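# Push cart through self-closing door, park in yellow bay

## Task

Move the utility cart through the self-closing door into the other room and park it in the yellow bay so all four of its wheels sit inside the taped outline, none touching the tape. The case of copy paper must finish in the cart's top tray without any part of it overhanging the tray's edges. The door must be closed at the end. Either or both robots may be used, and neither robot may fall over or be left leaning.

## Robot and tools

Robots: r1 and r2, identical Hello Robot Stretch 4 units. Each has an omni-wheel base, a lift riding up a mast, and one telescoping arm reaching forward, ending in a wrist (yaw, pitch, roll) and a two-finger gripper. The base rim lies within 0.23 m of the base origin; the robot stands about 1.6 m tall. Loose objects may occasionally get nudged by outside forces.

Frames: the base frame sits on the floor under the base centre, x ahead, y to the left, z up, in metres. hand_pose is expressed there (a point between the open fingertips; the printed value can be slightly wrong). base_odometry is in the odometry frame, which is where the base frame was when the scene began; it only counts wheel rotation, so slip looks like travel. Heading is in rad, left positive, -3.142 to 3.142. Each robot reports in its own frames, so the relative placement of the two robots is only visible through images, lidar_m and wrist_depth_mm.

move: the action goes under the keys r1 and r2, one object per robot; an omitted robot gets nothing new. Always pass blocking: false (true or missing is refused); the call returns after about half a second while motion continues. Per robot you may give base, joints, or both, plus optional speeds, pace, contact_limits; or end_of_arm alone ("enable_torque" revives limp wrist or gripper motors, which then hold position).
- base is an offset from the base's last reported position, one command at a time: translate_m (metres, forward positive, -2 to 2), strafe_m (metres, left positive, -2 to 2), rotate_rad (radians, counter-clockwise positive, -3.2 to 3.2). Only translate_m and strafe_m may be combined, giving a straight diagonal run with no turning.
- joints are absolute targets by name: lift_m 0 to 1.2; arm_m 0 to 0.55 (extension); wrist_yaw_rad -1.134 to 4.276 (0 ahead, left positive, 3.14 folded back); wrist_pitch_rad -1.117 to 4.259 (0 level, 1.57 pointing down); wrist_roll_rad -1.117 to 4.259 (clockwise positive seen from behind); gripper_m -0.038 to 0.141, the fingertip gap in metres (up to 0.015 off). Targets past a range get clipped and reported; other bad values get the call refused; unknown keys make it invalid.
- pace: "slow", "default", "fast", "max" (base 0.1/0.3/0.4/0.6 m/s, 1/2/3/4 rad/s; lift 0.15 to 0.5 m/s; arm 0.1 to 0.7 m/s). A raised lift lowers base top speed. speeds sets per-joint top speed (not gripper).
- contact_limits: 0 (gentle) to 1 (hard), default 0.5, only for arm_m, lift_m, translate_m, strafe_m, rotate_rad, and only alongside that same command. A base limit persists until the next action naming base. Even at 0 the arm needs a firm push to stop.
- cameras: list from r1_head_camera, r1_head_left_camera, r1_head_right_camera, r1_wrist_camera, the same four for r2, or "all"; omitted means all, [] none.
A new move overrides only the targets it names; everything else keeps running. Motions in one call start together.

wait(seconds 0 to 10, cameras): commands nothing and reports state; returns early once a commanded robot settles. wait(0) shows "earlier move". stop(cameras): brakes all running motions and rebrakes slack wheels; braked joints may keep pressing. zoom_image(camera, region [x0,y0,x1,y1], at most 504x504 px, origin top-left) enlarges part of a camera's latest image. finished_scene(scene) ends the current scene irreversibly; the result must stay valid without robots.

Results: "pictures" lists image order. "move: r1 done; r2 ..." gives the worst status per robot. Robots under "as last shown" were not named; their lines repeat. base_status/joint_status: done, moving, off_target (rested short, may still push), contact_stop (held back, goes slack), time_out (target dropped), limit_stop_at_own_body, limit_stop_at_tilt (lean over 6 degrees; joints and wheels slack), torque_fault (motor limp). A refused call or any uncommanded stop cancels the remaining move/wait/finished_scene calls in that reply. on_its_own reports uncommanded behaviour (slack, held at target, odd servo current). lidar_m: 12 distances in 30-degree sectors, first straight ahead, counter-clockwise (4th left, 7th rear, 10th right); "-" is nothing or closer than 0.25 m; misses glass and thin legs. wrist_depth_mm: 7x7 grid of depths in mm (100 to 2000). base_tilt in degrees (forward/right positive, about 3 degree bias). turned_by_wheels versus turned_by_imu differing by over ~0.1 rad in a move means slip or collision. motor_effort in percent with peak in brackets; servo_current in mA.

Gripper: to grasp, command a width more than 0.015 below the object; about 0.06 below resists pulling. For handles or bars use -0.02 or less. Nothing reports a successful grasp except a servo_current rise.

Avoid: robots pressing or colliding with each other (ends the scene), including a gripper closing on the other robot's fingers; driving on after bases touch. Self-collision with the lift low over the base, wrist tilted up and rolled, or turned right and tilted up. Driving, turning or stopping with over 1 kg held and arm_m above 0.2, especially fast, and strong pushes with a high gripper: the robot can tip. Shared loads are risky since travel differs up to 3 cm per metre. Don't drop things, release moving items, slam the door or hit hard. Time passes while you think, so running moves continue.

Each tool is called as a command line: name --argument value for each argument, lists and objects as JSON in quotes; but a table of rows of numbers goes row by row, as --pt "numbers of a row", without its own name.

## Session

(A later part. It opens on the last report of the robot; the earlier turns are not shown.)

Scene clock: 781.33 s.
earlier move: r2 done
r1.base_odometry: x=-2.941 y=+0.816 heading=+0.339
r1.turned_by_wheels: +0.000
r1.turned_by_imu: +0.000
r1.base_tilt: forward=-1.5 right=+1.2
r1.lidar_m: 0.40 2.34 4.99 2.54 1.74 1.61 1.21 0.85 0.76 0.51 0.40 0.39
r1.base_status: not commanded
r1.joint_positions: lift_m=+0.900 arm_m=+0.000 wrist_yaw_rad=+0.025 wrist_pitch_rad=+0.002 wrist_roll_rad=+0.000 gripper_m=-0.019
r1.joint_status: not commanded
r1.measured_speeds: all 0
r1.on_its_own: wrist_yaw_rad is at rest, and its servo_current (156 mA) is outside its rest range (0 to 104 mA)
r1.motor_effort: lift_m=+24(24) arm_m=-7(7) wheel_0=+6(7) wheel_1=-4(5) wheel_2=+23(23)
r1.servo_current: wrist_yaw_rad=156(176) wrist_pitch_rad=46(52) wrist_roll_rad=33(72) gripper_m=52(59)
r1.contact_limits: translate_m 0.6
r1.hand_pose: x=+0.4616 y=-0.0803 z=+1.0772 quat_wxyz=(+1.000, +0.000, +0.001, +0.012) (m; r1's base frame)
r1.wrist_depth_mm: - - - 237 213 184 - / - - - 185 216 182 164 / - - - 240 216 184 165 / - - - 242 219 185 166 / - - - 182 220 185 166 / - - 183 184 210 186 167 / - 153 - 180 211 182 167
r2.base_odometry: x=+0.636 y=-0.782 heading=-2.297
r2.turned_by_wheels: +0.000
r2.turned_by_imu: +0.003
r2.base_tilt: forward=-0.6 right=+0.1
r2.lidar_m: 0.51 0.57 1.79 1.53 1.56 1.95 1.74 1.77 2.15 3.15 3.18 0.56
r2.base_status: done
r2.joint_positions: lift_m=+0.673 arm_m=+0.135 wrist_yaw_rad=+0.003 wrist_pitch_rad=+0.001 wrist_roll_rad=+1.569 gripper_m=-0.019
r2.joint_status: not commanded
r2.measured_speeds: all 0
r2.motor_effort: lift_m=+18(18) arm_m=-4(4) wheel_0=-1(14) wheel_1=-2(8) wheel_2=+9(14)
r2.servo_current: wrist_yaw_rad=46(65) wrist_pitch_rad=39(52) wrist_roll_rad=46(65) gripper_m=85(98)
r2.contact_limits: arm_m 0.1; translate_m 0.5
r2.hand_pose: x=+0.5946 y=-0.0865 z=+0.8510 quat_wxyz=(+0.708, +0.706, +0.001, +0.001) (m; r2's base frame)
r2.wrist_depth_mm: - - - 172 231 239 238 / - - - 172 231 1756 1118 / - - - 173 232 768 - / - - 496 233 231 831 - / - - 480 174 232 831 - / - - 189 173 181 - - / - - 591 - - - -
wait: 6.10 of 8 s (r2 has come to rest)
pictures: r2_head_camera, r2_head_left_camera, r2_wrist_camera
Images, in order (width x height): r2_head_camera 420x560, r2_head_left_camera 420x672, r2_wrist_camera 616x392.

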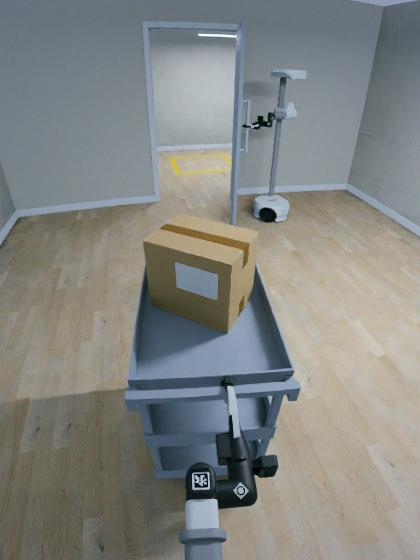

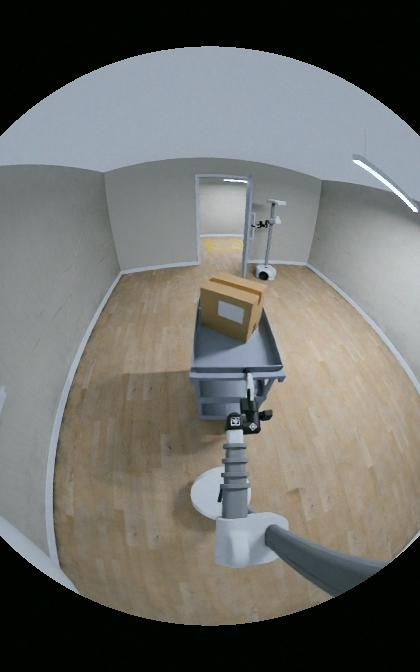

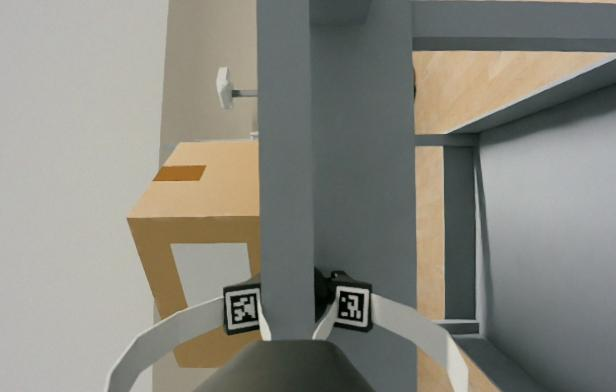

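move --blocking false --r2 '{"base": {"translate_m":0.12,"strafe_m":-0.03},"pace":"slow","contact_limits":{"translate_m":0.5}}' --cameras '[]'

wait --seconds 3 --cameras '["r2_wrist_camera"]'

move --blocking false --r2 '{"base": {"translate_m":0.7,"strafe_m":0.025},"contact_limits":{"translate_m":0.5}}' --cameras '[]'

wait --seconds 5 --cameras '["r2_wrist_camera","r2_head_camera","r2_head_left_camera"]'

Scene clock: 803.57 s.
move: r2 moving
r1.base_odometry: x=-2.941 y=+0.816 heading=+0.339
r1.turned_by_wheels: +0.000
r1.turned_by_imu: +0.000
r1.base_tilt: forward=-1.5 right=+1.2
r1.lidar_m: 0.41 2.34 5.00 2.56 1.72 1.62 1.23 0.83 0.77 0.51 0.42 0.39
r1.base_status: not commanded
r1.joint_positions: lift_m=+0.900 arm_m=+0.000 wrist_yaw_rad=+0.025 wrist_pitch_rad=+0.002 wrist_roll_rad=+0.000 gripper_m=-0.019
r1.joint_status: not commanded
r1.measured_speeds: all 0
r1.motor_effort: lift_m=+24(24) arm_m=-7(7) wheel_0=+7(7) wheel_1=-4(4) wheel_2=+23(23)
r1.servo_current: wrist_yaw_rad=150(182) wrist_pitch_rad=46(52) wrist_roll_rad=39(72) gripper_m=59(59)
r1.contact_limits: translate_m 0.6
r1.hand_pose: x=+0.4616 y=-0.0803 z=+1.0772 quat_wxyz=(+1.000, +0.000, +0.001, +0.012) (m; r1's base frame)
r1.wrist_depth_mm: - - - 237 213 185 - / - - - 186 215 182 164 / - - - 240 217 183 165 / - - - 243 219 185 166 / 1983 - - 181 220 185 166 / - - 184 184 209 187 167 / - 153 - 180 211 182 167
r2.base_odometry: x=+0.625 y=-0.789 heading=-2.296
r2.turned_by_wheels: +0.001
r2.turned_by_imu: +0.001
r2.base_tilt: forward=-0.7 right=+0.0
r2.lidar_m: 0.53 0.55 1.75 1.54 1.58 1.96 1.74 1.76 2.17 3.16 3.18 0.54
r2.base_status: translate_m moving; strafe_m moving
r2.joint_positions: lift_m=+0.673 arm_m=+0.135 wrist_yaw_rad=+0.003 wrist_pitch_rad=+0.001 wrist_roll_rad=+1.569 gripper_m=-0.019
r2.joint_status: not commanded
r2.measured_speeds: translate_m=+0.050 strafe_m=-0.012 rotate_rad=+0.001 lift_m=+0.000 arm_m=+0.000 wrist_yaw_rad=+0.000 wrist_pitch_rad=+0.000 wrist_roll_rad=+0.000
r2.motor_effort: lift_m=+18(18) arm_m=-3(4) wheel_0=+8(13) wheel_1=+7(7) wheel_2=-8(9)
r2.servo_current: wrist_yaw_rad=59(59) wrist_pitch_rad=39(46) wrist_roll_rad=33(59) gripper_m=78(85)
r2.contact_limits: arm_m 0.1; translate_m 0.5
r2.hand_pose: x=+0.5946 y=-0.0865 z=+0.8510 quat_wxyz=(+0.708, +0.706, +0.001, +0.001) (m; r2's base frame)
r2.wrist_depth_mm: - - - 172 231 239 238 / - - - 173 230 1756 1205 / - - - 173 231 798 - / - - 492 232 232 820 - / - - 480 173 232 831 - / - - 189 173 182 - - / - - 591 - 231 - -
pictures: none
No camera images: "cameras" was empty.

Scene clock: 805.57 s.
earlier move: r2 done
r1.base_odometry: x=-2.941 y=+0.816 heading=+0.339
r1.turned_by_wheels: +0.000
r1.turned_by_imu: +0.000
r1.base_tilt: forward=-1.5 right=+1.2
r1.lidar_m: 0.39 2.24 4.98 2.53 1.75 1.61 1.23 0.81 0.77 0.50 0.39 0.40
r1.base_status: not commanded
r1.joint_positions: lift_m=+0.900 arm_m=+0.000 wrist_yaw_rad=+0.025 wrist_pitch_rad=+0.002 wrist_roll_rad=+0.000 gripper_m=-0.019
r1.joint_status: not commanded
r1.measured_speeds: all 0
r1.on_its_own: wrist_yaw_rad is at rest, and its servo_current (156 mA) is outside its rest range (0 to 104 mA)
r1.motor_effort: lift_m=+24(24) arm_m=-7(7) wheel_0=+6(7) wheel_1=-4(4) wheel_2=+23(23)
r1.servo_current: wrist_yaw_rad=156(182) wrist_pitch_rad=39(52) wrist_roll_rad=46(72) gripper_m=52(59)
r1.contact_limits: translate_m 0.6
r1.hand_pose: x=+0.4616 y=-0.0803 z=+1.0772 quat_wxyz=(+1.000, +0.000, +0.001, +0.012) (m; r1's base frame)
r1.wrist_depth_mm: - - - 237 214 185 - / - - - 185 215 182 164 / - - - 240 218 184 165 / - - - 244 218 185 166 / 1808 - - 181 220 186 167 / - - 185 185 209 187 167 / - 153 - 180 211 182 167
r2.base_odometry: x=+0.534 y=-0.852 heading=-2.297
r2.turned_by_wheels: +0.000
r2.turned_by_imu: +0.000
r2.base_tilt: forward=-0.6 right=+0.0
r2.lidar_m: 0.52 0.56 1.80 1.60 1.63 2.01 1.86 1.88 2.29 3.10 3.12 0.55
r2.base_status: done
r2.joint_positions: lift_m=+0.673 arm_m=+0.135 wrist_yaw_rad=+0.003 wrist_pitch_rad=+0.001 wrist_roll_rad=+1.569 gripper_m=-0.019
r2.joint_status: not commanded
r2.measured_speeds: all 0
r2.motor_effort: lift_m=+18(18) arm_m=-3(4) wheel_0=+7(14) wheel_1=+5(7) wheel_2=-6(10)
r2.servo_current: wrist_yaw_rad=46(59) wrist_pitch_rad=46(46) wrist_roll_rad=52(59) gripper_m=85(91)
r2.contact_limits: arm_m 0.1; translate_m 0.5
r2.hand_pose: x=+0.5946 y=-0.0865 z=+0.8510 quat_wxyz=(+0.708, +0.706, +0.001, +0.001) (m; r2's base frame)
r2.wrist_depth_mm: - - - 165 223 230 248 / - - - 166 224 1708 1138 / - - 597 168 227 809 - / - - 466 228 228 831 - / - - 492 171 229 831 - / - - 188 172 180 - - / - - - - 236 - -
wait: 2.00 of 3 s (r2 has come to rest)
pictures: r2_wrist_camera
Images, in order (width x height): r2_wrist_camera 616x392.

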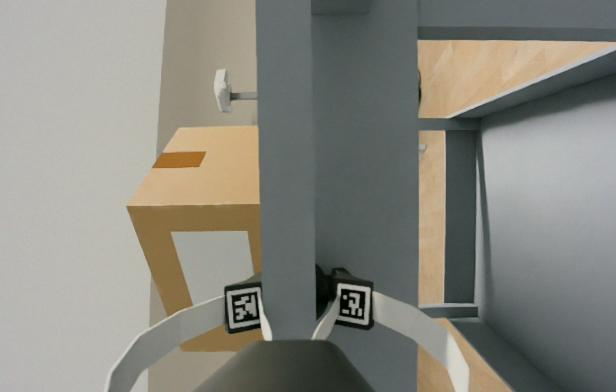

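Scene clock: 806.07 s.
move: r2 moving
r1.base_odometry: x=-2.941 y=+0.816 heading=+0.339
r1.turned_by_wheels: +0.000
r1.turned_by_imu: +0.000
r1.base_tilt: forward=-1.5 right=+1.2
r1.lidar_m: 0.39 2.20 4.99 2.57 1.71 1.60 1.22 0.84 0.77 0.53 0.39 0.40
r1.base_status: not commanded
r1.joint_positions: lift_m=+0.900 arm_m=+0.000 wrist_yaw_rad=+0.025 wrist_pitch_rad=+0.002 wrist_roll_rad=+0.000 gripper_m=-0.019
r1.joint_status: not commanded
r1.measured_speeds: all 0
r1.motor_effort: lift_m=+24(24) arm_m=-7(7) wheel_0=+6(7) wheel_1=-4(4) wheel_2=+23(23)
r1.servo_current: wrist_yaw_rad=156(156) wrist_pitch_rad=46(52) wrist_roll_rad=59(59) gripper_m=59(59)
r1.contact_limits: translate_m 0.6
r1.hand_pose: x=+0.4616 y=-0.0803 z=+1.0772 quat_wxyz=(+1.000, +0.000, +0.001, +0.012) (m; r1's base frame)
r1.wrist_depth_mm: - - - 236 214 185 - / - - - 185 216 181 164 / - - - 241 217 184 165 / - - - 244 219 185 166 / 1808 - - 182 220 186 166 / - - 184 184 209 186 167 / - 153 - 180 211 183 167
r2.base_odometry: x=+0.514 y=-0.876 heading=-2.296
r2.turned_by_wheels: +0.000
r2.turned_by_imu: +0.000
r2.base_tilt: forward=-0.8 right=+0.1
r2.lidar_m: 0.53 0.58 1.83 1.59 1.63 2.01 1.90 1.91 2.31 3.11 3.12 0.55
r2.base_status: translate_m moving; strafe_m moving
r2.joint_positions: lift_m=+0.673 arm_m=+0.135 wrist_yaw_rad=+0.001 wrist_pitch_rad=+0.001 wrist_roll_rad=+1.569 gripper_m=-0.019
r2.joint_status: not commanded
r2.measured_speeds: translate_m=+0.122 strafe_m=+0.003 rotate_rad=-0.002 lift_m=+0.000 arm_m=+0.000 wrist_yaw_rad=+0.000 wrist_pitch_rad=+0.000 wrist_roll_rad=+0.000
r2.motor_effort: lift_m=+18(18) arm_m=+2(4) wheel_0=+10(14) wheel_1=+7(9) wheel_2=-14(17)
r2.servo_current: wrist_yaw_rad=39(52) wrist_pitch_rad=39(46) wrist_roll_rad=52(52) gripper_m=72(85)
r2.contact_limits: arm_m 0.1; translate_m 0.5
r2.hand_pose: x=+0.5943 y=-0.0872 z=+0.8510 quat_wxyz=(+0.708, +0.706, +0.000, +0.000) (m; r2's base frame)
r2.wrist_depth_mm: - - - 163 220 228 247 / - - - 165 222 1808 1118 / - - 591 167 226 820 - / - - 462 227 228 820 - / - - 492 170 230 831 - / - - 188 172 180 - - / - - - - 234 - -
pictures: none
No camera images: "cameras" was empty.

Scene clock: 809.40 s.
earlier move: r2 done
r1.base_odometry: x=-2.941 y=+0.816 heading=+0.339
r1.turned_by_wheels: +0.000
r1.turned_by_imu: +0.000
r1.base_tilt: forward=-1.5 right=+1.2
r1.lidar_m: 0.39 1.58 5.01 2.55 1.71 1.62 1.24 0.83 0.78 0.50 0.41 0.39
r1.base_status: not commanded
r1.joint_positions: lift_m=+0.900 arm_m=+0.000 wrist_yaw_rad=+0.025 wrist_pitch_rad=+0.002 wrist_roll_rad=+0.000 gripper_m=-0.019
r1.joint_status: not commanded
r1.measured_speeds: all 0
r1.on_its_own: wrist_yaw_rad is at rest, and its servo_current (163 mA) is outside its rest range (0 to 104 mA)
r1.motor_effort: lift_m=+24(24) arm_m=-7(7) wheel_0=+6(7) wheel_1=-4(5) wheel_2=+23(23)
r1.servo_current: wrist_yaw_rad=163(169) wrist_pitch_rad=46(52) wrist_roll_rad=59(72) gripper_m=52(59)
r1.contact_limits: translate_m 0.6
r1.hand_pose: x=+0.4616 y=-0.0803 z=+1.0772 quat_wxyz=(+1.000, +0.000, +0.001, +0.012) (m; r1's base frame)
r1.wrist_depth_mm: - - - 238 213 186 - / - - - 185 216 182 164 / - - - 240 218 183 166 / - - - 243 218 185 166 / 1308 - - 182 220 186 167 / - - 184 184 210 186 167 / - 145 - 180 211 183 167
r2.base_odometry: x=+0.088 y=-1.391 heading=-2.297
r2.turned_by_wheels: +0.000
r2.turned_by_imu: -0.002
r2.base_tilt: forward=-0.6 right=+0.1
r2.lidar_m: 0.54 0.61 1.96 1.73 1.72 2.10 2.55 2.57 3.12 3.01 3.03 0.52
r2.base_status: done
r2.joint_positions: lift_m=+0.673 arm_m=+0.135 wrist_yaw_rad=-0.004 wrist_pitch_rad=+0.001 wrist_roll_rad=+1.569 gripper_m=-0.019
r2.joint_status: not commanded
r2.measured_speeds: all 0
r2.motor_effort: lift_m=+18(18) arm_m=+4(4) wheel_0=+1(14) wheel_1=+3(9) wheel_2=-4(20)
r2.servo_current: wrist_yaw_rad=52(59) wrist_pitch_rad=39(52) wrist_roll_rad=39(59) gripper_m=78(85)
r2.contact_limits: arm_m 0.1; translate_m 0.5
r2.hand_pose: x=+0.5939 y=-0.0887 z=+0.8510 quat_wxyz=(+0.708, +0.706, -0.001, -0.002) (m; r2's base frame)
r2.wrist_depth_mm: - - - 142 195 1576 1160 / - - 580 148 203 778 - / - - 469 152 210 798 - / - - 469 159 218 - - / - - 554 166 228 - - / - - 188 170 180 - - / - - - - - 1808 508
wait: 3.33 of 5 s (r2 has come to rest)
pictures: r2_head_camera, r2_head_left_camera, r2_wrist_camera
Images, in order (width x height): r2_head_camera 420x560, r2_head_left_camera 420x672, r2_wrist_camera 616x392.

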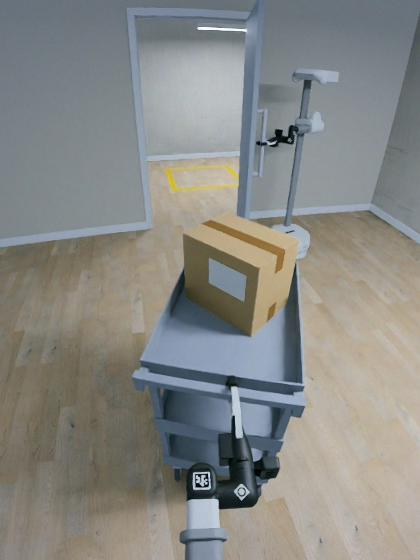

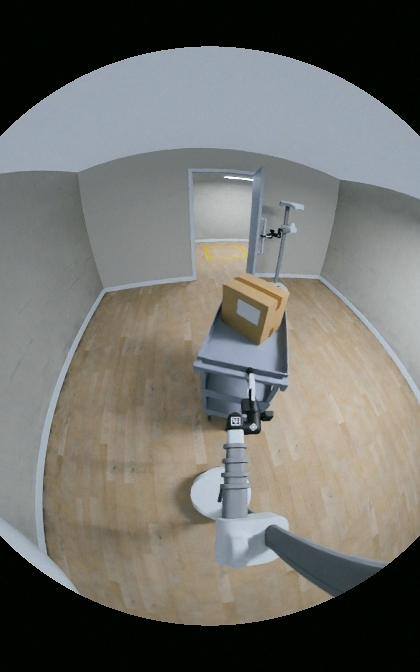

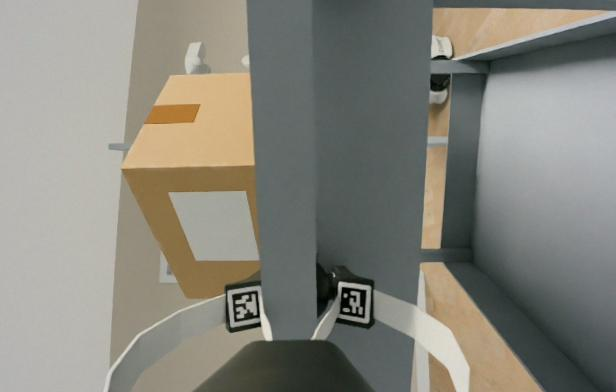

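move --blocking false --r2 '{"base": {"strafe_m":-0.26,"translate_m":0.03},"pace":"slow","contact_limits":{"translate_m":0.5}}' --cameras '[]'

wait --seconds 5 --cameras '["r2_wrist_camera","r2_head_camera"]'

Scene clock: 828.07 s.
move: r2 moving
r1.base_odometry: x=-2.941 y=+0.816 heading=+0.339
r1.turned_by_wheels: +0.000
r1.turned_by_imu: +0.000
r1.base_tilt: forward=-1.5 right=+1.2
r1.lidar_m: 0.38 1.57 4.99 2.51 1.73 1.59 1.23 0.85 0.76 0.49 0.42 0.40
r1.base_status: not commanded
r1.joint_positions: lift_m=+0.900 arm_m=+0.000 wrist_yaw_rad=+0.025 wrist_pitch_rad=+0.002 wrist_roll_rad=+0.000 gripper_m=-0.019
r1.joint_status: not commanded
r1.measured_speeds: all 0
r1.motor_effort: lift_m=+24(24) arm_m=-7(7) wheel_0=+6(7) wheel_1=-4(4) wheel_2=+23(23)
r1.servo_current: wrist_yaw_rad=150(176) wrist_pitch_rad=46(46) wrist_roll_rad=52(59) gripper_m=52(52)
r1.contact_limits: translate_m 0.6
r1.hand_pose: x=+0.4616 y=-0.0803 z=+1.0772 quat_wxyz=(+1.000, +0.000, +0.001, +0.012) (m; r1's base frame)
r1.wrist_depth_mm: - - - 238 214 185 - / - - - 184 216 181 164 / - - - 241 218 184 165 / - - - 243 218 185 166 / 1308 - - 181 220 186 167 / - - 184 184 210 186 167 / - 145 - 181 211 183 168
r2.base_odometry: x=+0.077 y=-1.384 heading=-2.296
r2.turned_by_wheels: +0.000
r2.turned_by_imu: +0.001
r2.base_tilt: forward=-0.7 right=+0.1
r2.lidar_m: 0.54 0.62 1.95 1.73 1.75 2.15 2.54 2.58 3.09 2.99 3.02 0.51
r2.base_status: translate_m moving; strafe_m moving
r2.joint_positions: lift_m=+0.673 arm_m=+0.135 wrist_yaw_rad=+0.000 wrist_pitch_rad=+0.001 wrist_roll_rad=+1.569 gripper_m=-0.019
r2.joint_status: not commanded
r2.measured_speeds: translate_m=+0.007 strafe_m=-0.053 rotate_rad=+0.004 lift_m=+0.000 arm_m=+0.000 wrist_yaw_rad=+0.024 wrist_pitch_rad=+0.000 wrist_roll_rad=+0.000
r2.motor_effort: lift_m=+18(18) arm_m=+4(4) wheel_0=+13(13) wheel_1=-6(7) wheel_2=-5(9)
r2.servo_current: wrist_yaw_rad=52(52) wrist_pitch_rad=46(46) wrist_roll_rad=46(52) gripper_m=78(78)
r2.contact_limits: arm_m 0.1; translate_m 0.5
r2.hand_pose: x=+0.5942 y=-0.0876 z=+0.8510 quat_wxyz=(+0.708, +0.706, +0.000, +0.000) (m; r2's base frame)
r2.wrist_depth_mm: - - - 139 192 1537 1118 / - - 564 146 200 768 - / - - 466 150 208 788 - / - - 473 159 217 - - / - - 559 165 227 - - / - - 189 169 181 - - / - - - - - 1808 504
pictures: none
No camera images: "cameras" was empty.

Scene clock: 831.40 s.
earlier move: r2 done
r1.base_odometry: x=-2.941 y=+0.816 heading=+0.339
r1.turned_by_wheels: +0.000
r1.turned_by_imu: +0.000
r1.base_tilt: forward=-1.5 right=+1.3
r1.lidar_m: 0.40 1.49 5.00 2.55 1.72 1.60 1.23 0.84 0.77 0.52 0.39 0.40
r1.base_status: not commanded
r1.joint_positions: lift_m=+0.900 arm_m=+0.000 wrist_yaw_rad=+0.025 wrist_pitch_rad=+0.002 wrist_roll_rad=+0.000 gripper_m=-0.019
r1.joint_status: not commanded
r1.measured_speeds: all 0
r1.on_its_own: wrist_yaw_rad is at rest, and its servo_current (150 mA) is outside its rest range (0 to 104 mA)
r1.motor_effort: lift_m=+24(24) arm_m=-7(7) wheel_0=+6(7) wheel_1=-4(4) wheel_2=+23(23)
r1.servo_current: wrist_yaw_rad=150(182) wrist_pitch_rad=39(52) wrist_roll_rad=52(78) gripper_m=52(59)
r1.contact_limits: translate_m 0.6
r1.hand_pose: x=+0.4616 y=-0.0803 z=+1.0772 quat_wxyz=(+1.000, +0.000, +0.001, +0.012) (m; r1's base frame)
r1.wrist_depth_mm: - - - 238 213 185 - / - - - 185 215 182 164 / - - - 241 217 183 165 / - - - 243 218 185 166 / 1281 - - 181 220 185 167 / - - 183 184 210 186 167 / - 146 - 181 211 182 167
r2.base_odometry: x=-0.126 y=-1.241 heading=-2.297
r2.turned_by_wheels: +0.000
r2.turned_by_imu: +0.001
r2.base_tilt: forward=-0.7 right=+0.1
r2.lidar_m: 0.49 0.50 2.25 2.00 2.00 2.44 2.52 2.55 3.07 2.74 2.77 0.57
r2.base_status: done
r2.joint_positions: lift_m=+0.673 arm_m=+0.135 wrist_yaw_rad=+0.003 wrist_pitch_rad=+0.001 wrist_roll_rad=+1.569 gripper_m=-0.019
r2.joint_status: not commanded
r2.measured_speeds: all 0
r2.motor_effort: lift_m=+18(18) arm_m=+4(4) wheel_0=+5(15) wheel_1=-3(7) wheel_2=-2(9)
r2.servo_current: wrist_yaw_rad=46(65) wrist_pitch_rad=39(46) wrist_roll_rad=52(65) gripper_m=78(85)
r2.contact_limits: arm_m 0.1; translate_m 0.5
r2.hand_pose: x=+0.5946 y=-0.0865 z=+0.8510 quat_wxyz=(+0.708, +0.706, +0.001, +0.001) (m; r2's base frame)
r2.wrist_depth_mm: - - - 192 255 1397 1060 / - - - 189 250 1537 1138 / - - - 184 244 1808 - / - - 597 181 239 809 - / - - 466 178 235 820 - / - - 189 173 180 809 - / - - 521 - 226 - -
wait: 3.33 of 5 s (r2 has come to rest)
pictures: r2_head_camera, r2_wrist_camera
Images, in order (width x height): r2_head_camera 420x560, r2_wrist_camera 616x392.

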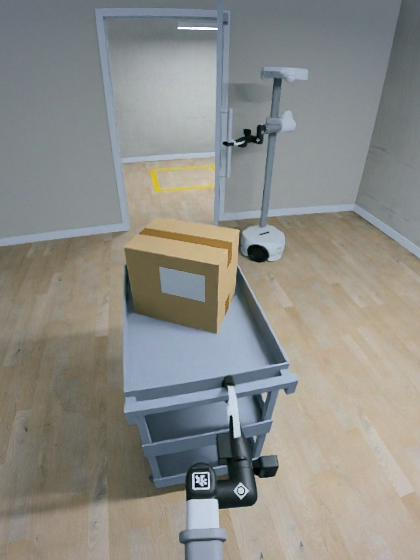

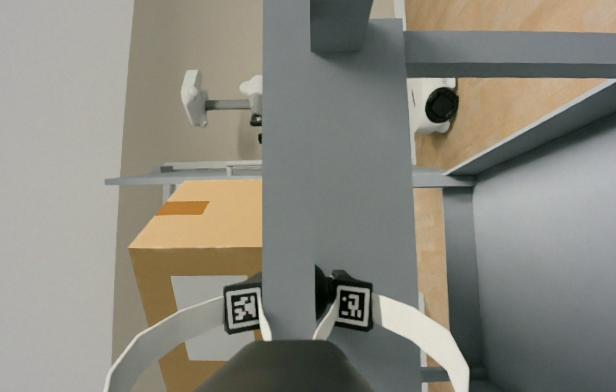

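move --blocking false --r2 '{"base": {"strafe_m":0.05,"translate_m":0.45},"pace":"slow","contact_limits":{"translate_m":0.5}}' --cameras '[]'

wait --seconds 6 --cameras '["r2_wrist_camera","r2_head_camera"]'

Scene clock: 840.73 s.
move: r2 moving
r1.base_odometry: x=-2.941 y=+0.816 heading=+0.339
r1.turned_by_wheels: +0.000
r1.turned_by_imu: +0.000
r1.base_tilt: forward=-1.5 right=+1.2
r1.lidar_m: 0.40 1.47 5.00 2.54 1.73 1.62 1.24 0.85 0.76 0.53 0.39 0.38
r1.base_status: not commanded
r1.joint_positions: lift_m=+0.900 arm_m=+0.000 wrist_yaw_rad=+0.025 wrist_pitch_rad=+0.002 wrist_roll_rad=+0.000 gripper_m=-0.019
r1.joint_status: not commanded
r1.measured_speeds: all 0
r1.motor_effort: lift_m=+24(24) arm_m=-7(7) wheel_0=+6(7) wheel_1=-4(4) wheel_2=+23(23)
r1.servo_current: wrist_yaw_rad=137(176) wrist_pitch_rad=46(52) wrist_roll_rad=52(52) gripper_m=52(52)
r1.contact_limits: translate_m 0.6
r1.hand_pose: x=+0.4616 y=-0.0803 z=+1.0772 quat_wxyz=(+1.000, +0.000, +0.001, +0.012) (m; r1's base frame)
r1.wrist_depth_mm: - - - 237 214 185 - / - - - 185 216 182 164 / - - - 241 216 183 165 / - - - 244 219 185 166 / 1255 - - 181 220 185 166 / - - 185 184 210 187 167 / - 146 - 180 211 182 167
r2.base_odometry: x=-0.134 y=-1.251 heading=-2.297
r2.turned_by_wheels: +0.000
r2.turned_by_imu: +0.000
r2.base_tilt: forward=-0.7 right=+0.1
r2.lidar_m: 0.50 0.51 2.20 2.01 2.02 2.44 2.55 2.58 3.06 2.74 2.76 0.58
r2.base_status: translate_m moving; strafe_m moving
r2.joint_positions: lift_m=+0.673 arm_m=+0.135 wrist_yaw_rad=-0.001 wrist_pitch_rad=+0.001 wrist_roll_rad=+1.569 gripper_m=-0.019
r2.joint_status: not commanded
r2.measured_speeds: translate_m=+0.050 strafe_m=+0.005 rotate_rad=-0.002 lift_m=+0.000 arm_m=+0.000 wrist_yaw_rad=-0.024 wrist_pitch_rad=+0.000 wrist_roll_rad=+0.000
r2.motor_effort: lift_m=+18(18) arm_m=+4(4) wheel_0=+6(11) wheel_1=+7(8) wheel_2=-14(14)
r2.servo_current: wrist_yaw_rad=52(59) wrist_pitch_rad=39(46) wrist_roll_rad=46(65) gripper_m=78(85)
r2.contact_limits: arm_m 0.1; translate_m 0.5
r2.hand_pose: x=+0.5942 y=-0.0876 z=+0.8510 quat_wxyz=(+0.708, +0.706, +0.000, +0.000) (m; r2's base frame)
r2.wrist_depth_mm: - - - 199 262 1397 1060 / - - - 193 256 1576 1118 / - - - 187 247 1756 504 / - - 634 182 239 798 - / - - 462 178 235 809 - / - - 187 173 180 798 - / - - 512 - 222 - -
pictures: none
No camera images: "cameras" was empty.

Scene clock: 846.03 s.
earlier move: r2 done
r1.base_odometry: x=-2.941 y=+0.816 heading=+0.339
r1.turned_by_wheels: +0.000
r1.turned_by_imu: +0.000
r1.base_tilt: forward=-1.5 right=+1.3
r1.lidar_m: 0.40 1.12 5.00 2.55 1.74 1.60 1.22 0.84 0.78 0.53 0.40 0.40
r1.base_status: not commanded
r1.joint_positions: lift_m=+0.900 arm_m=+0.000 wrist_yaw_rad=+0.025 wrist_pitch_rad=+0.002 wrist_roll_rad=+0.000 gripper_m=-0.019
r1.joint_status: not commanded
r1.measured_speeds: all 0
r1.on_its_own: wrist_yaw_rad is at rest, and its servo_current (176 mA) is outside its rest range (0 to 104 mA)
r1.motor_effort: lift_m=+24(24) arm_m=-7(7) wheel_0=+6(7) wheel_1=-4(4) wheel_2=+23(23)
r1.servo_current: wrist_yaw_rad=176(176) wrist_pitch_rad=46(52) wrist_roll_rad=46(65) gripper_m=46(59)
r1.contact_limits: translate_m 0.6
r1.hand_pose: x=+0.4616 y=-0.0803 z=+1.0772 quat_wxyz=(+1.000, +0.000, +0.001, +0.012) (m; r1's base frame)
r1.wrist_depth_mm: - - - 237 213 185 - / - - - 185 216 182 164 / - - - 241 217 183 165 / - - - 243 219 185 166 / 960 1008 - 182 220 186 167 / 931 991 183 184 209 187 167 / - 145 1229 180 211 183 167
r2.base_odometry: x=-0.388 y=-1.611 heading=-2.297
r2.turned_by_wheels: +0.000
r2.turned_by_imu: -0.001
r2.base_tilt: forward=-0.7 right=+0.1
r2.lidar_m: 0.52 0.51 2.24 2.03 2.03 2.44 2.98 3.01 3.03 2.71 2.74 0.58
r2.base_status: done
r2.joint_positions: lift_m=+0.673 arm_m=+0.135 wrist_yaw_rad=-0.002 wrist_pitch_rad=+0.001 wrist_roll_rad=+1.569 gripper_m=-0.019
r2.joint_status: not commanded
r2.measured_speeds: all 0
r2.motor_effort: lift_m=+18(18) arm_m=+4(4) wheel_0=+2(11) wheel_1=+3(8) wheel_2=-8(15)
r2.servo_current: wrist_yaw_rad=39(59) wrist_pitch_rad=46(46) wrist_roll_rad=46(65) gripper_m=78(85)
r2.contact_limits: arm_m 0.1; translate_m 0.5
r2.hand_pose: x=+0.5941 y=-0.0880 z=+0.8510 quat_wxyz=(+0.708, +0.706, -0.001, -0.001) (m; r2's base frame)
r2.wrist_depth_mm: - - - 201 264 1397 1060 / - - - 195 258 286 285 / - - - 189 248 1808 544 / - - 654 182 241 778 - / - - 469 179 235 831 - / - - 188 173 179 798 - / - - 512 - - - -
wait: 5.30 of 6 s (r2 has come to rest)
pictures: r2_head_camera, r2_wrist_camera
Images, in order (width x height): r2_head_camera 420x560, r2_wrist_camera 616x392.

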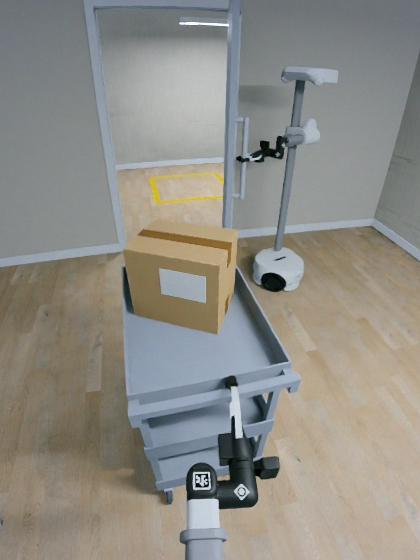

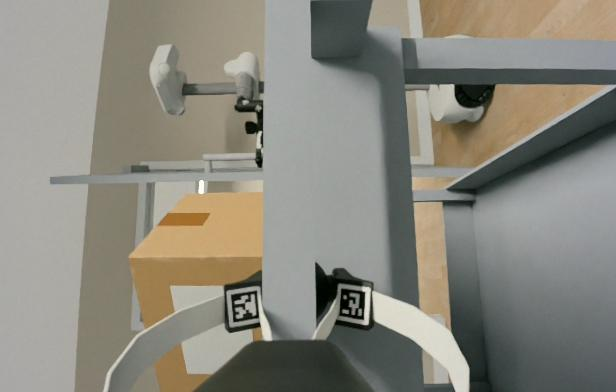

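move --blocking false --r2 '{"base": {"strafe_m":0.09,"translate_m":0.45},"pace":"slow","contact_limits":{"translate_m":0.5}}' --cameras '[]'

wait --seconds 6 --cameras '["r2_wrist_camera","r2_head_camera"]'

Scene clock: 855.20 s.
move: r2 moving
r1.base_odometry: x=-2.941 y=+0.816 heading=+0.339
r1.turned_by_wheels: +0.000
r1.turned_by_imu: +0.000
r1.base_tilt: forward=-1.5 right=+1.3
r1.lidar_m: 0.39 1.09 4.99 2.56 1.74 1.61 1.23 0.80 0.76 0.50 0.41 0.38
r1.base_status: not commanded
r1.joint_positions: lift_m=+0.900 arm_m=+0.000 wrist_yaw_rad=+0.025 wrist_pitch_rad=+0.002 wrist_roll_rad=+0.000 gripper_m=-0.019
r1.joint_status: not commanded
r1.measured_speeds: all 0
r1.motor_effort: lift_m=+24(24) arm_m=-7(7) wheel_0=+6(6) wheel_1=-4(4) wheel_2=+23(23)
r1.servo_current: wrist_yaw_rad=156(169) wrist_pitch_rad=39(52) wrist_roll_rad=59(59) gripper_m=59(59)
r1.contact_limits: translate_m 0.6
r1.hand_pose: x=+0.4616 y=-0.0803 z=+1.0772 quat_wxyz=(+1.000, +0.000, +0.001, +0.012) (m; r1's base frame)
r1.wrist_depth_mm: - - - 237 214 185 - / - - - 185 215 182 165 / - - - 240 216 183 165 / - - - 243 218 185 166 / 960 1025 - 181 220 185 167 / 931 1008 182 183 210 187 167 / - 145 1255 180 211 182 167
r2.base_odometry: x=-0.394 y=-1.622 heading=-2.297
r2.turned_by_wheels: +0.000
r2.turned_by_imu: +0.000
r2.base_tilt: forward=-0.7 right=+0.0
r2.lidar_m: 0.49 0.50 2.28 2.02 2.05 2.44 2.99 3.04 3.01 2.72 2.73 0.57
r2.base_status: translate_m moving; strafe_m moving
r2.joint_positions: lift_m=+0.673 arm_m=+0.135 wrist_yaw_rad=-0.002 wrist_pitch_rad=+0.001 wrist_roll_rad=+1.569 gripper_m=-0.019
r2.joint_status: not commanded
r2.measured_speeds: translate_m=+0.048 strafe_m=+0.010 rotate_rad=+0.000 lift_m=+0.000 arm_m=+0.000 wrist_yaw_rad=+0.000 wrist_pitch_rad=+0.000 wrist_roll_rad=+0.000
r2.motor_effort: lift_m=+18(18) arm_m=+4(4) wheel_0=+3(5) wheel_1=+7(7) wheel_2=-11(14)
r2.servo_current: wrist_yaw_rad=46(52) wrist_pitch_rad=39(52) wrist_roll_rad=52(52) gripper_m=72(78)
r2.contact_limits: arm_m 0.1; translate_m 0.5
r2.hand_pose: x=+0.5941 y=-0.0880 z=+0.8510 quat_wxyz=(+0.708, +0.706, -0.001, -0.001) (m; r2's base frame)
r2.wrist_depth_mm: - - - 202 265 1430 1118 / - - - 195 259 286 286 / - - - 189 248 1756 530 / - - 609 183 240 778 - / - - 466 179 234 820 - / - - 189 173 179 798 - / - - 512 - - - -
pictures: none
No camera images: "cameras" was empty.

Scene clock: 860.57 s.
earlier move: r2 done
r1.base_odometry: x=-2.941 y=+0.816 heading=+0.339
r1.turned_by_wheels: +0.000
r1.turned_by_imu: +0.000
r1.base_tilt: forward=-1.5 right=+1.2
r1.lidar_m: 0.38 0.87 5.00 2.53 1.76 1.60 1.24 0.84 0.75 0.52 0.39 0.39
r1.base_status: not commanded
r1.joint_positions: lift_m=+0.900 arm_m=+0.000 wrist_yaw_rad=+0.025 wrist_pitch_rad=+0.002 wrist_roll_rad=+0.000 gripper_m=-0.019
r1.joint_status: not commanded
r1.measured_speeds: all 0
r1.on_its_own: wrist_yaw_rad is at rest, and its servo_current (137 mA) is outside its rest range (0 to 104 mA)
r1.motor_effort: lift_m=+24(24) arm_m=-7(7) wheel_0=+6(7) wheel_1=-4(4) wheel_2=+23(23)
r1.servo_current: wrist_yaw_rad=137(176) wrist_pitch_rad=39(52) wrist_roll_rad=52(72) gripper_m=52(59)
r1.contact_limits: translate_m 0.6
r1.hand_pose: x=+0.4616 y=-0.0803 z=+1.0772 quat_wxyz=(+1.000, +0.000, +0.001, +0.012) (m; r1's base frame)
r1.wrist_depth_mm: - - - 237 213 185 - / - - - 185 216 182 165 / - - - 240 217 183 165 / - - - 244 218 185 167 / 1499 - 723 181 220 186 167 / 1397 750 184 183 210 186 167 / 1430 145 569 180 211 183 167
r2.base_odometry: x=-0.619 y=-2.007 heading=-2.297
r2.turned_by_wheels: +0.000
r2.turned_by_imu: -0.001
r2.base_tilt: forward=-0.7 right=+0.1
r2.lidar_m: 0.51 0.52 2.27 2.01 2.04 2.44 3.42 3.45 3.03 2.72 2.75 0.58
r2.base_status: done
r2.joint_positions: lift_m=+0.673 arm_m=+0.135 wrist_yaw_rad=-0.002 wrist_pitch_rad=+0.001 wrist_roll_rad=+1.569 gripper_m=-0.019
r2.joint_status: not commanded
r2.measured_speeds: all 0
r2.motor_effort: lift_m=+18(18) arm_m=+4(4) wheel_0=+2(7) wheel_1=+3(8) wheel_2=-8(15)
r2.servo_current: wrist_yaw_rad=46(65) wrist_pitch_rad=33(52) wrist_roll_rad=59(65) gripper_m=72(85)
r2.contact_limits: arm_m 0.1; translate_m 0.5
r2.hand_pose: x=+0.5941 y=-0.0881 z=+0.8510 quat_wxyz=(+0.708, +0.706, -0.001, -0.001) (m; r2's base frame)
r2.wrist_depth_mm: - - - 193 256 1182 1060 / - - - 189 251 1499 1138 / - - - 183 244 1756 - / - - 603 181 238 788 - / - 500 469 177 234 820 - / - 1983 189 172 179 809 - / - - 517 - 224 - -
wait: 5.37 of 6 s (r2 has come to rest)
pictures: r2_head_camera, r2_wrist_camera
Images, in order (width x height): r2_head_camera 420x560, r2_wrist_camera 616x392.

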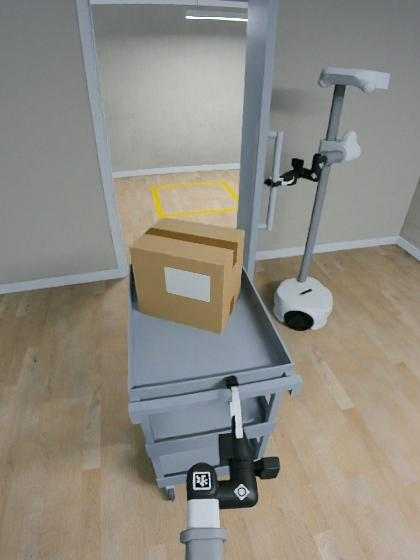

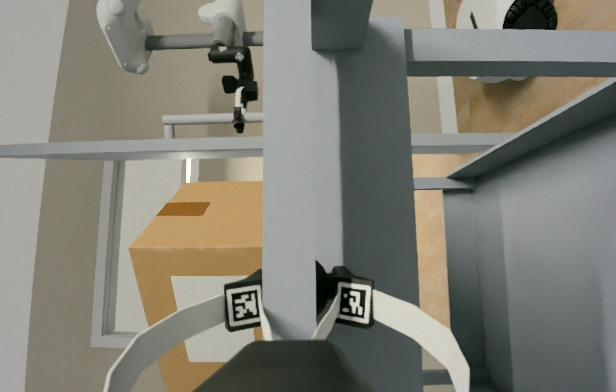

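move --blocking false --cameras '["r2_head_camera", "r2_wrist_camera"]'

Scene clock: 887.13 s.
r1.base_odometry: x=-2.941 y=+0.816 heading=+0.339
r1.turned_by_wheels: +0.000
r1.turned_by_imu: +0.000
r1.base_tilt: forward=-1.5 right=+1.2
r1.lidar_m: 0.40 0.90 4.99 2.55 1.73 1.61 1.21 0.84 0.78 0.50 0.40 0.40
r1.base_status: not commanded
r1.joint_positions: lift_m=+0.900 arm_m=+0.000 wrist_yaw_rad=+0.025 wrist_pitch_rad=+0.002 wrist_roll_rad=+0.000 gripper_m=-0.019
r1.joint_status: not commanded
r1.measured_speeds: all 0
r1.on_its_own: wrist_yaw_rad is at rest, and its servo_current (169 mA) is outside its rest range (0 to 104 mA)
r1.motor_effort: lift_m=+24(24) arm_m=-7(7) wheel_0=+6(7) wheel_1=-4(4) wheel_2=+23(23)
r1.servo_current: wrist_yaw_rad=169(176) wrist_pitch_rad=39(52) wrist_roll_rad=39(72) gripper_m=52(59)
r1.contact_limits: translate_m 0.6
r1.hand_pose: x=+0.4616 y=-0.0803 z=+1.0772 quat_wxyz=(+1.000, +0.000, +0.001, +0.012) (m; r1's base frame)
r1.wrist_depth_mm: - - - 237 215 185 - / - - - 185 215 181 165 / - - - 241 216 184 166 / - - - 244 218 185 167 / 1430 - 723 182 220 185 166 / 1397 759 184 184 210 186 167 / 1464 146 574 180 211 182 168
r2.base_odometry: x=-0.619 y=-2.007 heading=-2.297
r2.turned_by_wheels: +0.000
r2.turned_by_imu: +0.000
r2.base_tilt: forward=-0.7 right=+0.1
r2.lidar_m: 0.50 0.50 2.28 2.02 2.03 2.42 3.44 3.46 3.05 2.71 2.75 0.57
r2.base_status: done
r2.joint_positions: lift_m=+0.673 arm_m=+0.135 wrist_yaw_rad=-0.002 wrist_pitch_rad=+0.001 wrist_roll_rad=+1.569 gripper_m=-0.019
r2.joint_status: not commanded
r2.measured_speeds: all 0
r2.motor_effort: lift_m=+18(18) arm_m=+4(4) wheel_0=+1(7) wheel_1=+3(8) wheel_2=-8(15)
r2.servo_current: wrist_yaw_rad=46(65) wrist_pitch_rad=39(52) wrist_roll_rad=52(65) gripper_m=78(85)
r2.contact_limits: arm_m 0.1; translate_m 0.5
r2.hand_pose: x=+0.5941 y=-0.0881 z=+0.8510 quat_wxyz=(+0.708, +0.706, -0.001, -0.001) (m; r2's base frame)
r2.wrist_depth_mm: - - - 193 256 1182 1060 / - - - 189 251 1537 1160 / - - - 184 244 1708 - / - - 603 180 238 778 - / - 500 469 177 234 820 - / - - 189 172 179 809 - / - - 517 - 224 - -
pictures: r2_head_camera, r2_wrist_camera
Images, in order (width x height): r2_head_camera 420x560, r2_wrist_camera 616x392.

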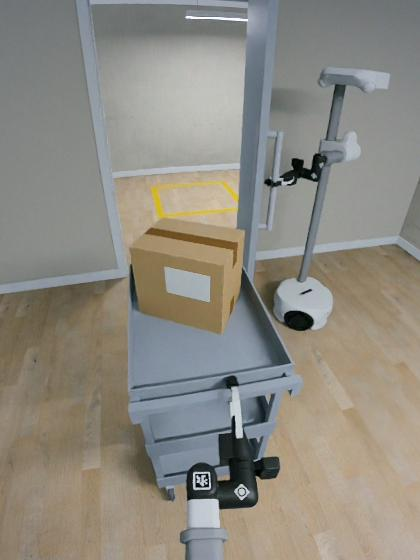

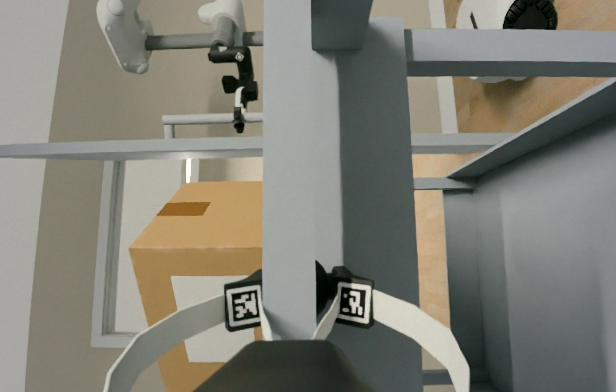

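move --blocking false --r2 '{"base":{"translate_m":0.45,"strafe_m":0.065},"pace":"slow","contact_limits":{"translate_m":0.5}}' --cameras '[]'

wait --seconds 8 --cameras '["r2_head_camera", "r2_wrist_camera"]'

Scene clock: 892.97 s.
move: r2 moving
r1.base_odometry: x=-2.941 y=+0.816 heading=+0.339
r1.turned_by_wheels: +0.000
r1.turned_by_imu: +0.000
r1.base_tilt: forward=-1.5 right=+1.2
r1.lidar_m: 0.39 0.91 5.00 2.50 1.73 1.62 1.24 0.83 0.75 0.52 0.39 0.39
r1.base_status: not commanded
r1.joint_positions: lift_m=+0.900 arm_m=+0.000 wrist_yaw_rad=+0.025 wrist_pitch_rad=+0.002 wrist_roll_rad=+0.000 gripper_m=-0.019
r1.joint_status: not commanded
r1.measured_speeds: all 0
r1.motor_effort: lift_m=+24(24) arm_m=-7(7) wheel_0=+6(7) wheel_1=-4(4) wheel_2=+23(23)
r1.servo_current: wrist_yaw_rad=163(163) wrist_pitch_rad=39(52) wrist_roll_rad=52(65) gripper_m=52(59)
r1.contact_limits: translate_m 0.6
r1.hand_pose: x=+0.4616 y=-0.0803 z=+1.0772 quat_wxyz=(+1.000, +0.000, +0.001, +0.012) (m; r1's base frame)
r1.wrist_depth_mm: - - - 237 214 184 - / - - - 185 216 182 164 / - - - 240 217 183 165 / - - - 243 218 185 166 / 1464 - 715 181 220 185 166 / 1430 788 183 184 209 186 167 / 1430 145 723 180 211 182 167
r2.base_odometry: x=-0.626 y=-2.017 heading=-2.297
r2.turned_by_wheels: +0.000
r2.turned_by_imu: +0.000
r2.base_tilt: forward=-0.7 right=+0.1
r2.lidar_m: 0.51 0.52 2.29 2.04 2.05 2.42 3.44 3.46 3.07 2.72 2.74 0.56
r2.base_status: translate_m moving; strafe_m moving
r2.joint_positions: lift_m=+0.673 arm_m=+0.135 wrist_yaw_rad=-0.002 wrist_pitch_rad=+0.001 wrist_roll_rad=+1.569 gripper_m=-0.019
r2.joint_status: not commanded
r2.measured_speeds: translate_m=+0.048 strafe_m=+0.007 rotate_rad=-0.001 lift_m=+0.000 arm_m=+0.000 wrist_yaw_rad=+0.000 wrist_pitch_rad=+0.000 wrist_roll_rad=+0.000
r2.motor_effort: lift_m=+18(18) arm_m=+4(4) wheel_0=+2(6) wheel_1=+5(7) wheel_2=-14(15)
r2.servo_current: wrist_yaw_rad=46(52) wrist_pitch_rad=39(39) wrist_roll_rad=39(59) gripper_m=72(78)
r2.contact_limits: arm_m 0.1; translate_m 0.5
r2.hand_pose: x=+0.5941 y=-0.0881 z=+0.8510 quat_wxyz=(+0.708, +0.706, -0.001, -0.001) (m; r2's base frame)
r2.wrist_depth_mm: - - - 193 255 260 1060 / - - - 189 250 1537 1118 / - - - 184 244 1756 - / - - 603 180 239 788 - / - 1921 466 177 234 820 - / - 1983 189 173 179 798 - / - - 521 - 224 - -
pictures: none
No camera images: "cameras" was empty.

Scene clock: 898.30 s.
earlier move: r2 done
r1.base_odometry: x=-2.941 y=+0.816 heading=+0.339
r1.turned_by_wheels: +0.000
r1.turned_by_imu: +0.000
r1.base_tilt: forward=-1.5 right=+1.2
r1.lidar_m: 0.38 0.90 4.99 2.56 1.72 1.61 1.24 0.86 0.77 0.50 0.40 0.41
r1.base_status: not commanded
r1.joint_positions: lift_m=+0.900 arm_m=+0.000 wrist_yaw_rad=+0.025 wrist_pitch_rad=+0.002 wrist_roll_rad=+0.000 gripper_m=-0.019
r1.joint_status: not commanded
r1.measured_speeds: all 0
r1.on_its_own: wrist_yaw_rad is at rest, and its servo_current (150 mA) is outside its rest range (0 to 104 mA)
r1.motor_effort: lift_m=+24(24) arm_m=-7(7) wheel_0=+6(7) wheel_1=-4(4) wheel_2=+23(23)
r1.servo_current: wrist_yaw_rad=150(182) wrist_pitch_rad=33(59) wrist_roll_rad=39(65) gripper_m=52(59)
r1.contact_limits: translate_m 0.6
r1.hand_pose: x=+0.4616 y=-0.0803 z=+1.0772 quat_wxyz=(+1.000, +0.000, +0.001, +0.012) (m; r1's base frame)
r1.wrist_depth_mm: - - - 237 214 185 - / - - - 185 215 182 165 / - - - 241 218 183 165 / - - - 242 218 185 166 / - 1255 - 181 220 185 166 / - - 185 183 211 186 168 / - 153 - 181 211 182 168
r2.base_odometry: x=-0.869 y=-2.386 heading=-2.297
r2.turned_by_wheels: +0.001
r2.turned_by_imu: +0.002
r2.base_tilt: forward=-0.7 right=+0.1
r2.lidar_m: 0.51 0.52 2.30 2.04 2.03 2.49 3.93 3.91 3.01 2.69 2.70 0.57
r2.base_status: done
r2.joint_positions: lift_m=+0.673 arm_m=+0.135 wrist_yaw_rad=-0.002 wrist_pitch_rad=+0.001 wrist_roll_rad=+1.569 gripper_m=-0.019
r2.joint_status: not commanded
r2.measured_speeds: all 0
r2.motor_effort: lift_m=+18(18) arm_m=+4(4) wheel_0=+4(11) wheel_1=+6(8) wheel_2=-5(15)
r2.servo_current: wrist_yaw_rad=46(59) wrist_pitch_rad=39(52) wrist_roll_rad=59(59) gripper_m=72(85)
r2.contact_limits: arm_m 0.1; translate_m 0.5
r2.hand_pose: x=+0.5941 y=-0.0881 z=+0.8510 quat_wxyz=(+0.708, +0.706, -0.001, -0.001) (m; r2's base frame)
r2.wrist_depth_mm: - - 715 189 250 254 253 / - - - 185 246 277 - / - - - 181 241 1756 - / 1661 - 580 178 236 820 - / 1576 - 469 176 233 820 - / - - 187 173 179 - - / - - 530 - 225 - -
wait: 5.33 of 8 s (r2 has come to rest)
pictures: r2_head_camera, r2_wrist_camera
Images, in order (width x height): r2_head_camera 420x560, r2_wrist_camera 616x392.

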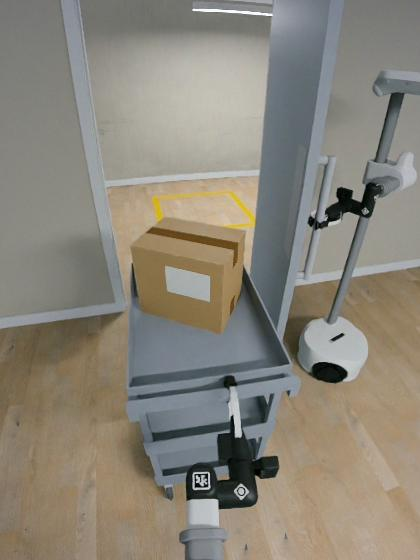

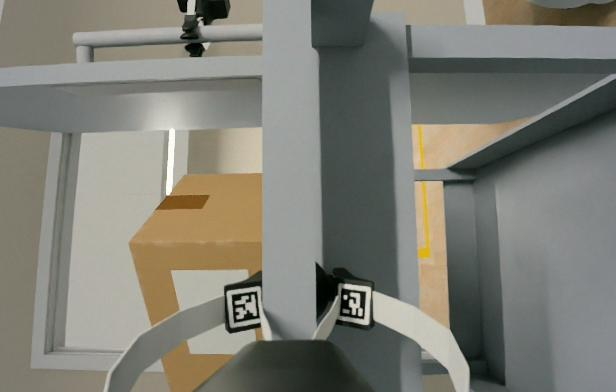

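move --blocking false --r2 '{"base":{"translate_m":0.45,"strafe_m":0.105},"pace":"slow","contact_limits":{"translate_m":0.5}}' --cameras '[]'

wait --seconds 8 --cameras '["r2_head_camera", "r2_wrist_camera", "r2_head_left_camera", "r2_head_right_camera"]'

Scene clock: 913.03 s.
move: r2 moving
r1.base_odometry: x=-2.941 y=+0.816 heading=+0.339
r1.turned_by_wheels: +0.000
r1.turned_by_imu: +0.000
r1.base_tilt: forward=-1.5 right=+1.2
r1.lidar_m: 0.39 0.89 4.99 2.54 1.74 1.61 1.23 0.84 0.77 0.53 0.41 0.40
r1.base_status: not commanded
r1.joint_positions: lift_m=+0.900 arm_m=+0.000 wrist_yaw_rad=+0.025 wrist_pitch_rad=+0.002 wrist_roll_rad=+0.000 gripper_m=-0.019
r1.joint_status: not commanded
r1.measured_speeds: all 0
r1.motor_effort: lift_m=+24(24) arm_m=-7(7) wheel_0=+5(6) wheel_1=-4(4) wheel_2=+23(23)
r1.servo_current: wrist_yaw_rad=163(176) wrist_pitch_rad=46(52) wrist_roll_rad=46(59) gripper_m=52(59)
r1.contact_limits: translate_m 0.6
r1.hand_pose: x=+0.4616 y=-0.0803 z=+1.0772 quat_wxyz=(+1.000, +0.000, +0.001, +0.012) (m; r1's base frame)
r1.wrist_depth_mm: - - - 237 214 185 - / - - - 185 216 182 164 / - - - 241 216 184 165 / - - - 242 218 185 166 / - 1229 - 181 220 186 166 / - - 185 184 211 187 167 / - 153 - 180 211 183 167
r2.base_odometry: x=-0.875 y=-2.397 heading=-2.297
r2.turned_by_wheels: +0.000
r2.turned_by_imu: +0.001
r2.base_tilt: forward=-0.7 right=+0.1
r2.lidar_m: 0.51 0.52 2.30 2.05 2.06 2.52 3.92 3.94 3.03 2.69 2.72 0.57
r2.base_status: translate_m moving; strafe_m moving
r2.joint_positions: lift_m=+0.673 arm_m=+0.135 wrist_yaw_rad=-0.002 wrist_pitch_rad=+0.001 wrist_roll_rad=+1.569 gripper_m=-0.019
r2.joint_status: not commanded
r2.measured_speeds: translate_m=+0.049 strafe_m=+0.011 rotate_rad=+0.002 lift_m=+0.000 arm_m=+0.000 wrist_yaw_rad=+0.000 wrist_pitch_rad=+0.000 wrist_roll_rad=+0.000
r2.motor_effort: lift_m=+18(18) arm_m=+4(4) wheel_0=+0(10) wheel_1=+7(8) wheel_2=-10(11)
r2.servo_current: wrist_yaw_rad=46(65) wrist_pitch_rad=46(46) wrist_roll_rad=46(52) gripper_m=78(78)
r2.contact_limits: arm_m 0.1; translate_m 0.5
r2.hand_pose: x=+0.5941 y=-0.0881 z=+0.8510 quat_wxyz=(+0.708, +0.706, -0.001, -0.001) (m; r2's base frame)
r2.wrist_depth_mm: - - 707 190 251 256 255 / - - - 186 247 257 - / - - - 182 241 1808 - / 1661 - 580 179 237 820 - / 1661 - 466 176 233 842 - / - - 188 173 179 - - / - - 530 - - - -
pictures: none
No camera images: "cameras" was empty.

Scene clock: 918.40 s.
earlier move: r2 done
r1.base_odometry: x=-2.941 y=+0.816 heading=+0.339
r1.turned_by_wheels: +0.000
r1.turned_by_imu: +0.000
r1.base_tilt: forward=-1.5 right=+1.2
r1.lidar_m: 0.37 1.22 4.98 2.55 1.73 1.59 1.23 0.84 0.77 0.50 0.38 0.40
r1.base_status: not commanded
r1.joint_positions: lift_m=+0.900 arm_m=+0.000 wrist_yaw_rad=+0.025 wrist_pitch_rad=+0.002 wrist_roll_rad=+0.000 gripper_m=-0.019
r1.joint_status: not commanded
r1.measured_speeds: all 0
r1.on_its_own: wrist_yaw_rad is at rest, and its servo_current (163 mA) is outside its rest range (0 to 104 mA)
r1.motor_effort: lift_m=+24(24) arm_m=-7(7) wheel_0=+6(7) wheel_1=-4(4) wheel_2=+23(23)
r1.servo_current: wrist_yaw_rad=163(176) wrist_pitch_rad=39(59) wrist_roll_rad=52(72) gripper_m=52(65)
r1.contact_limits: translate_m 0.6
r1.hand_pose: x=+0.4616 y=-0.0803 z=+1.0772 quat_wxyz=(+1.000, +0.000, +0.001, +0.012) (m; r1's base frame)
r1.wrist_depth_mm: - - 177 237 213 185 - / - - 976 185 216 182 165 / - - 1025 240 217 184 165 / - - 1025 243 219 185 166 / - - 976 182 220 186 167 / - - 185 184 210 186 167 / - 153 1008 180 211 183 167
r2.base_odometry: x=-1.089 y=-2.792 heading=-2.297
r2.turned_by_wheels: +0.000
r2.turned_by_imu: -0.002
r2.base_tilt: forward=-0.7 right=+0.1
r2.lidar_m: 0.53 0.53 1.76 2.02 2.06 2.49 - 4.36 3.05 2.70 1.05 0.57
r2.base_status: done
r2.joint_positions: lift_m=+0.673 arm_m=+0.135 wrist_yaw_rad=-0.003 wrist_pitch_rad=+0.001 wrist_roll_rad=+1.569 gripper_m=-0.019
r2.joint_status: not commanded
r2.measured_speeds: all 0
r2.motor_effort: lift_m=+18(18) arm_m=+4(4) wheel_0=+2(10) wheel_1=+5(8) wheel_2=-8(13)
r2.servo_current: wrist_yaw_rad=46(65) wrist_pitch_rad=33(52) wrist_roll_rad=52(59) gripper_m=72(85)
r2.contact_limits: arm_m 0.1; translate_m 0.5
r2.hand_pose: x=+0.5940 y=-0.0883 z=+0.8510 quat_wxyz=(+0.708, +0.706, -0.001, -0.001) (m; r2's base frame)
r2.wrist_depth_mm: - - - 181 241 247 245 / - - - 179 238 1661 1118 / - - - 178 236 1808 - / - - 539 234 235 820 - / - - 466 174 233 820 - / - - 189 172 180 809 - / - - 554 - 228 - -
wait: 5.37 of 8 s (r2 has come to rest)
pictures: r2_head_camera, r2_head_left_camera, r2_head_right_camera, r2_wrist_camera
Images, in order (width x height): r2_head_camera 420x560, r2_head_left_camera 420x672, r2_head_right_camera 420x672, r2_wrist_camera 616x392.

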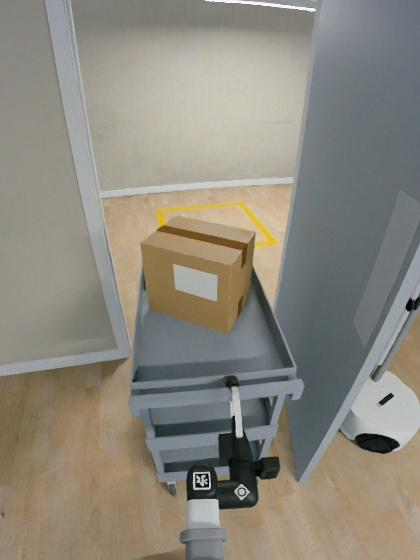

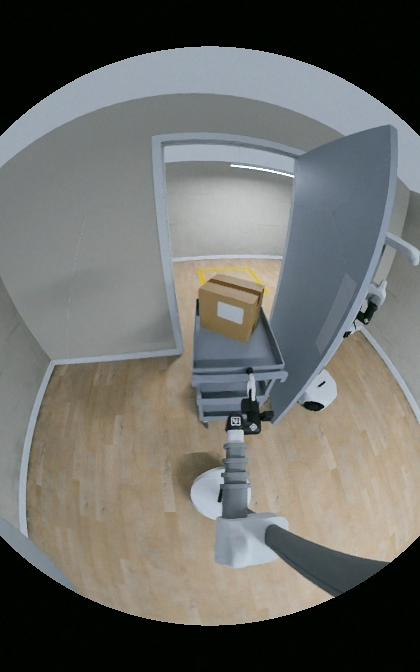

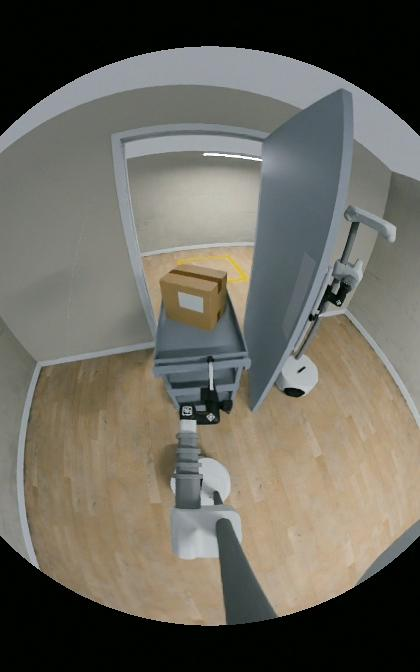

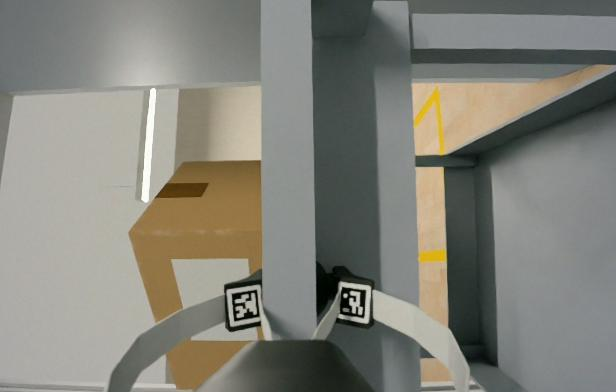

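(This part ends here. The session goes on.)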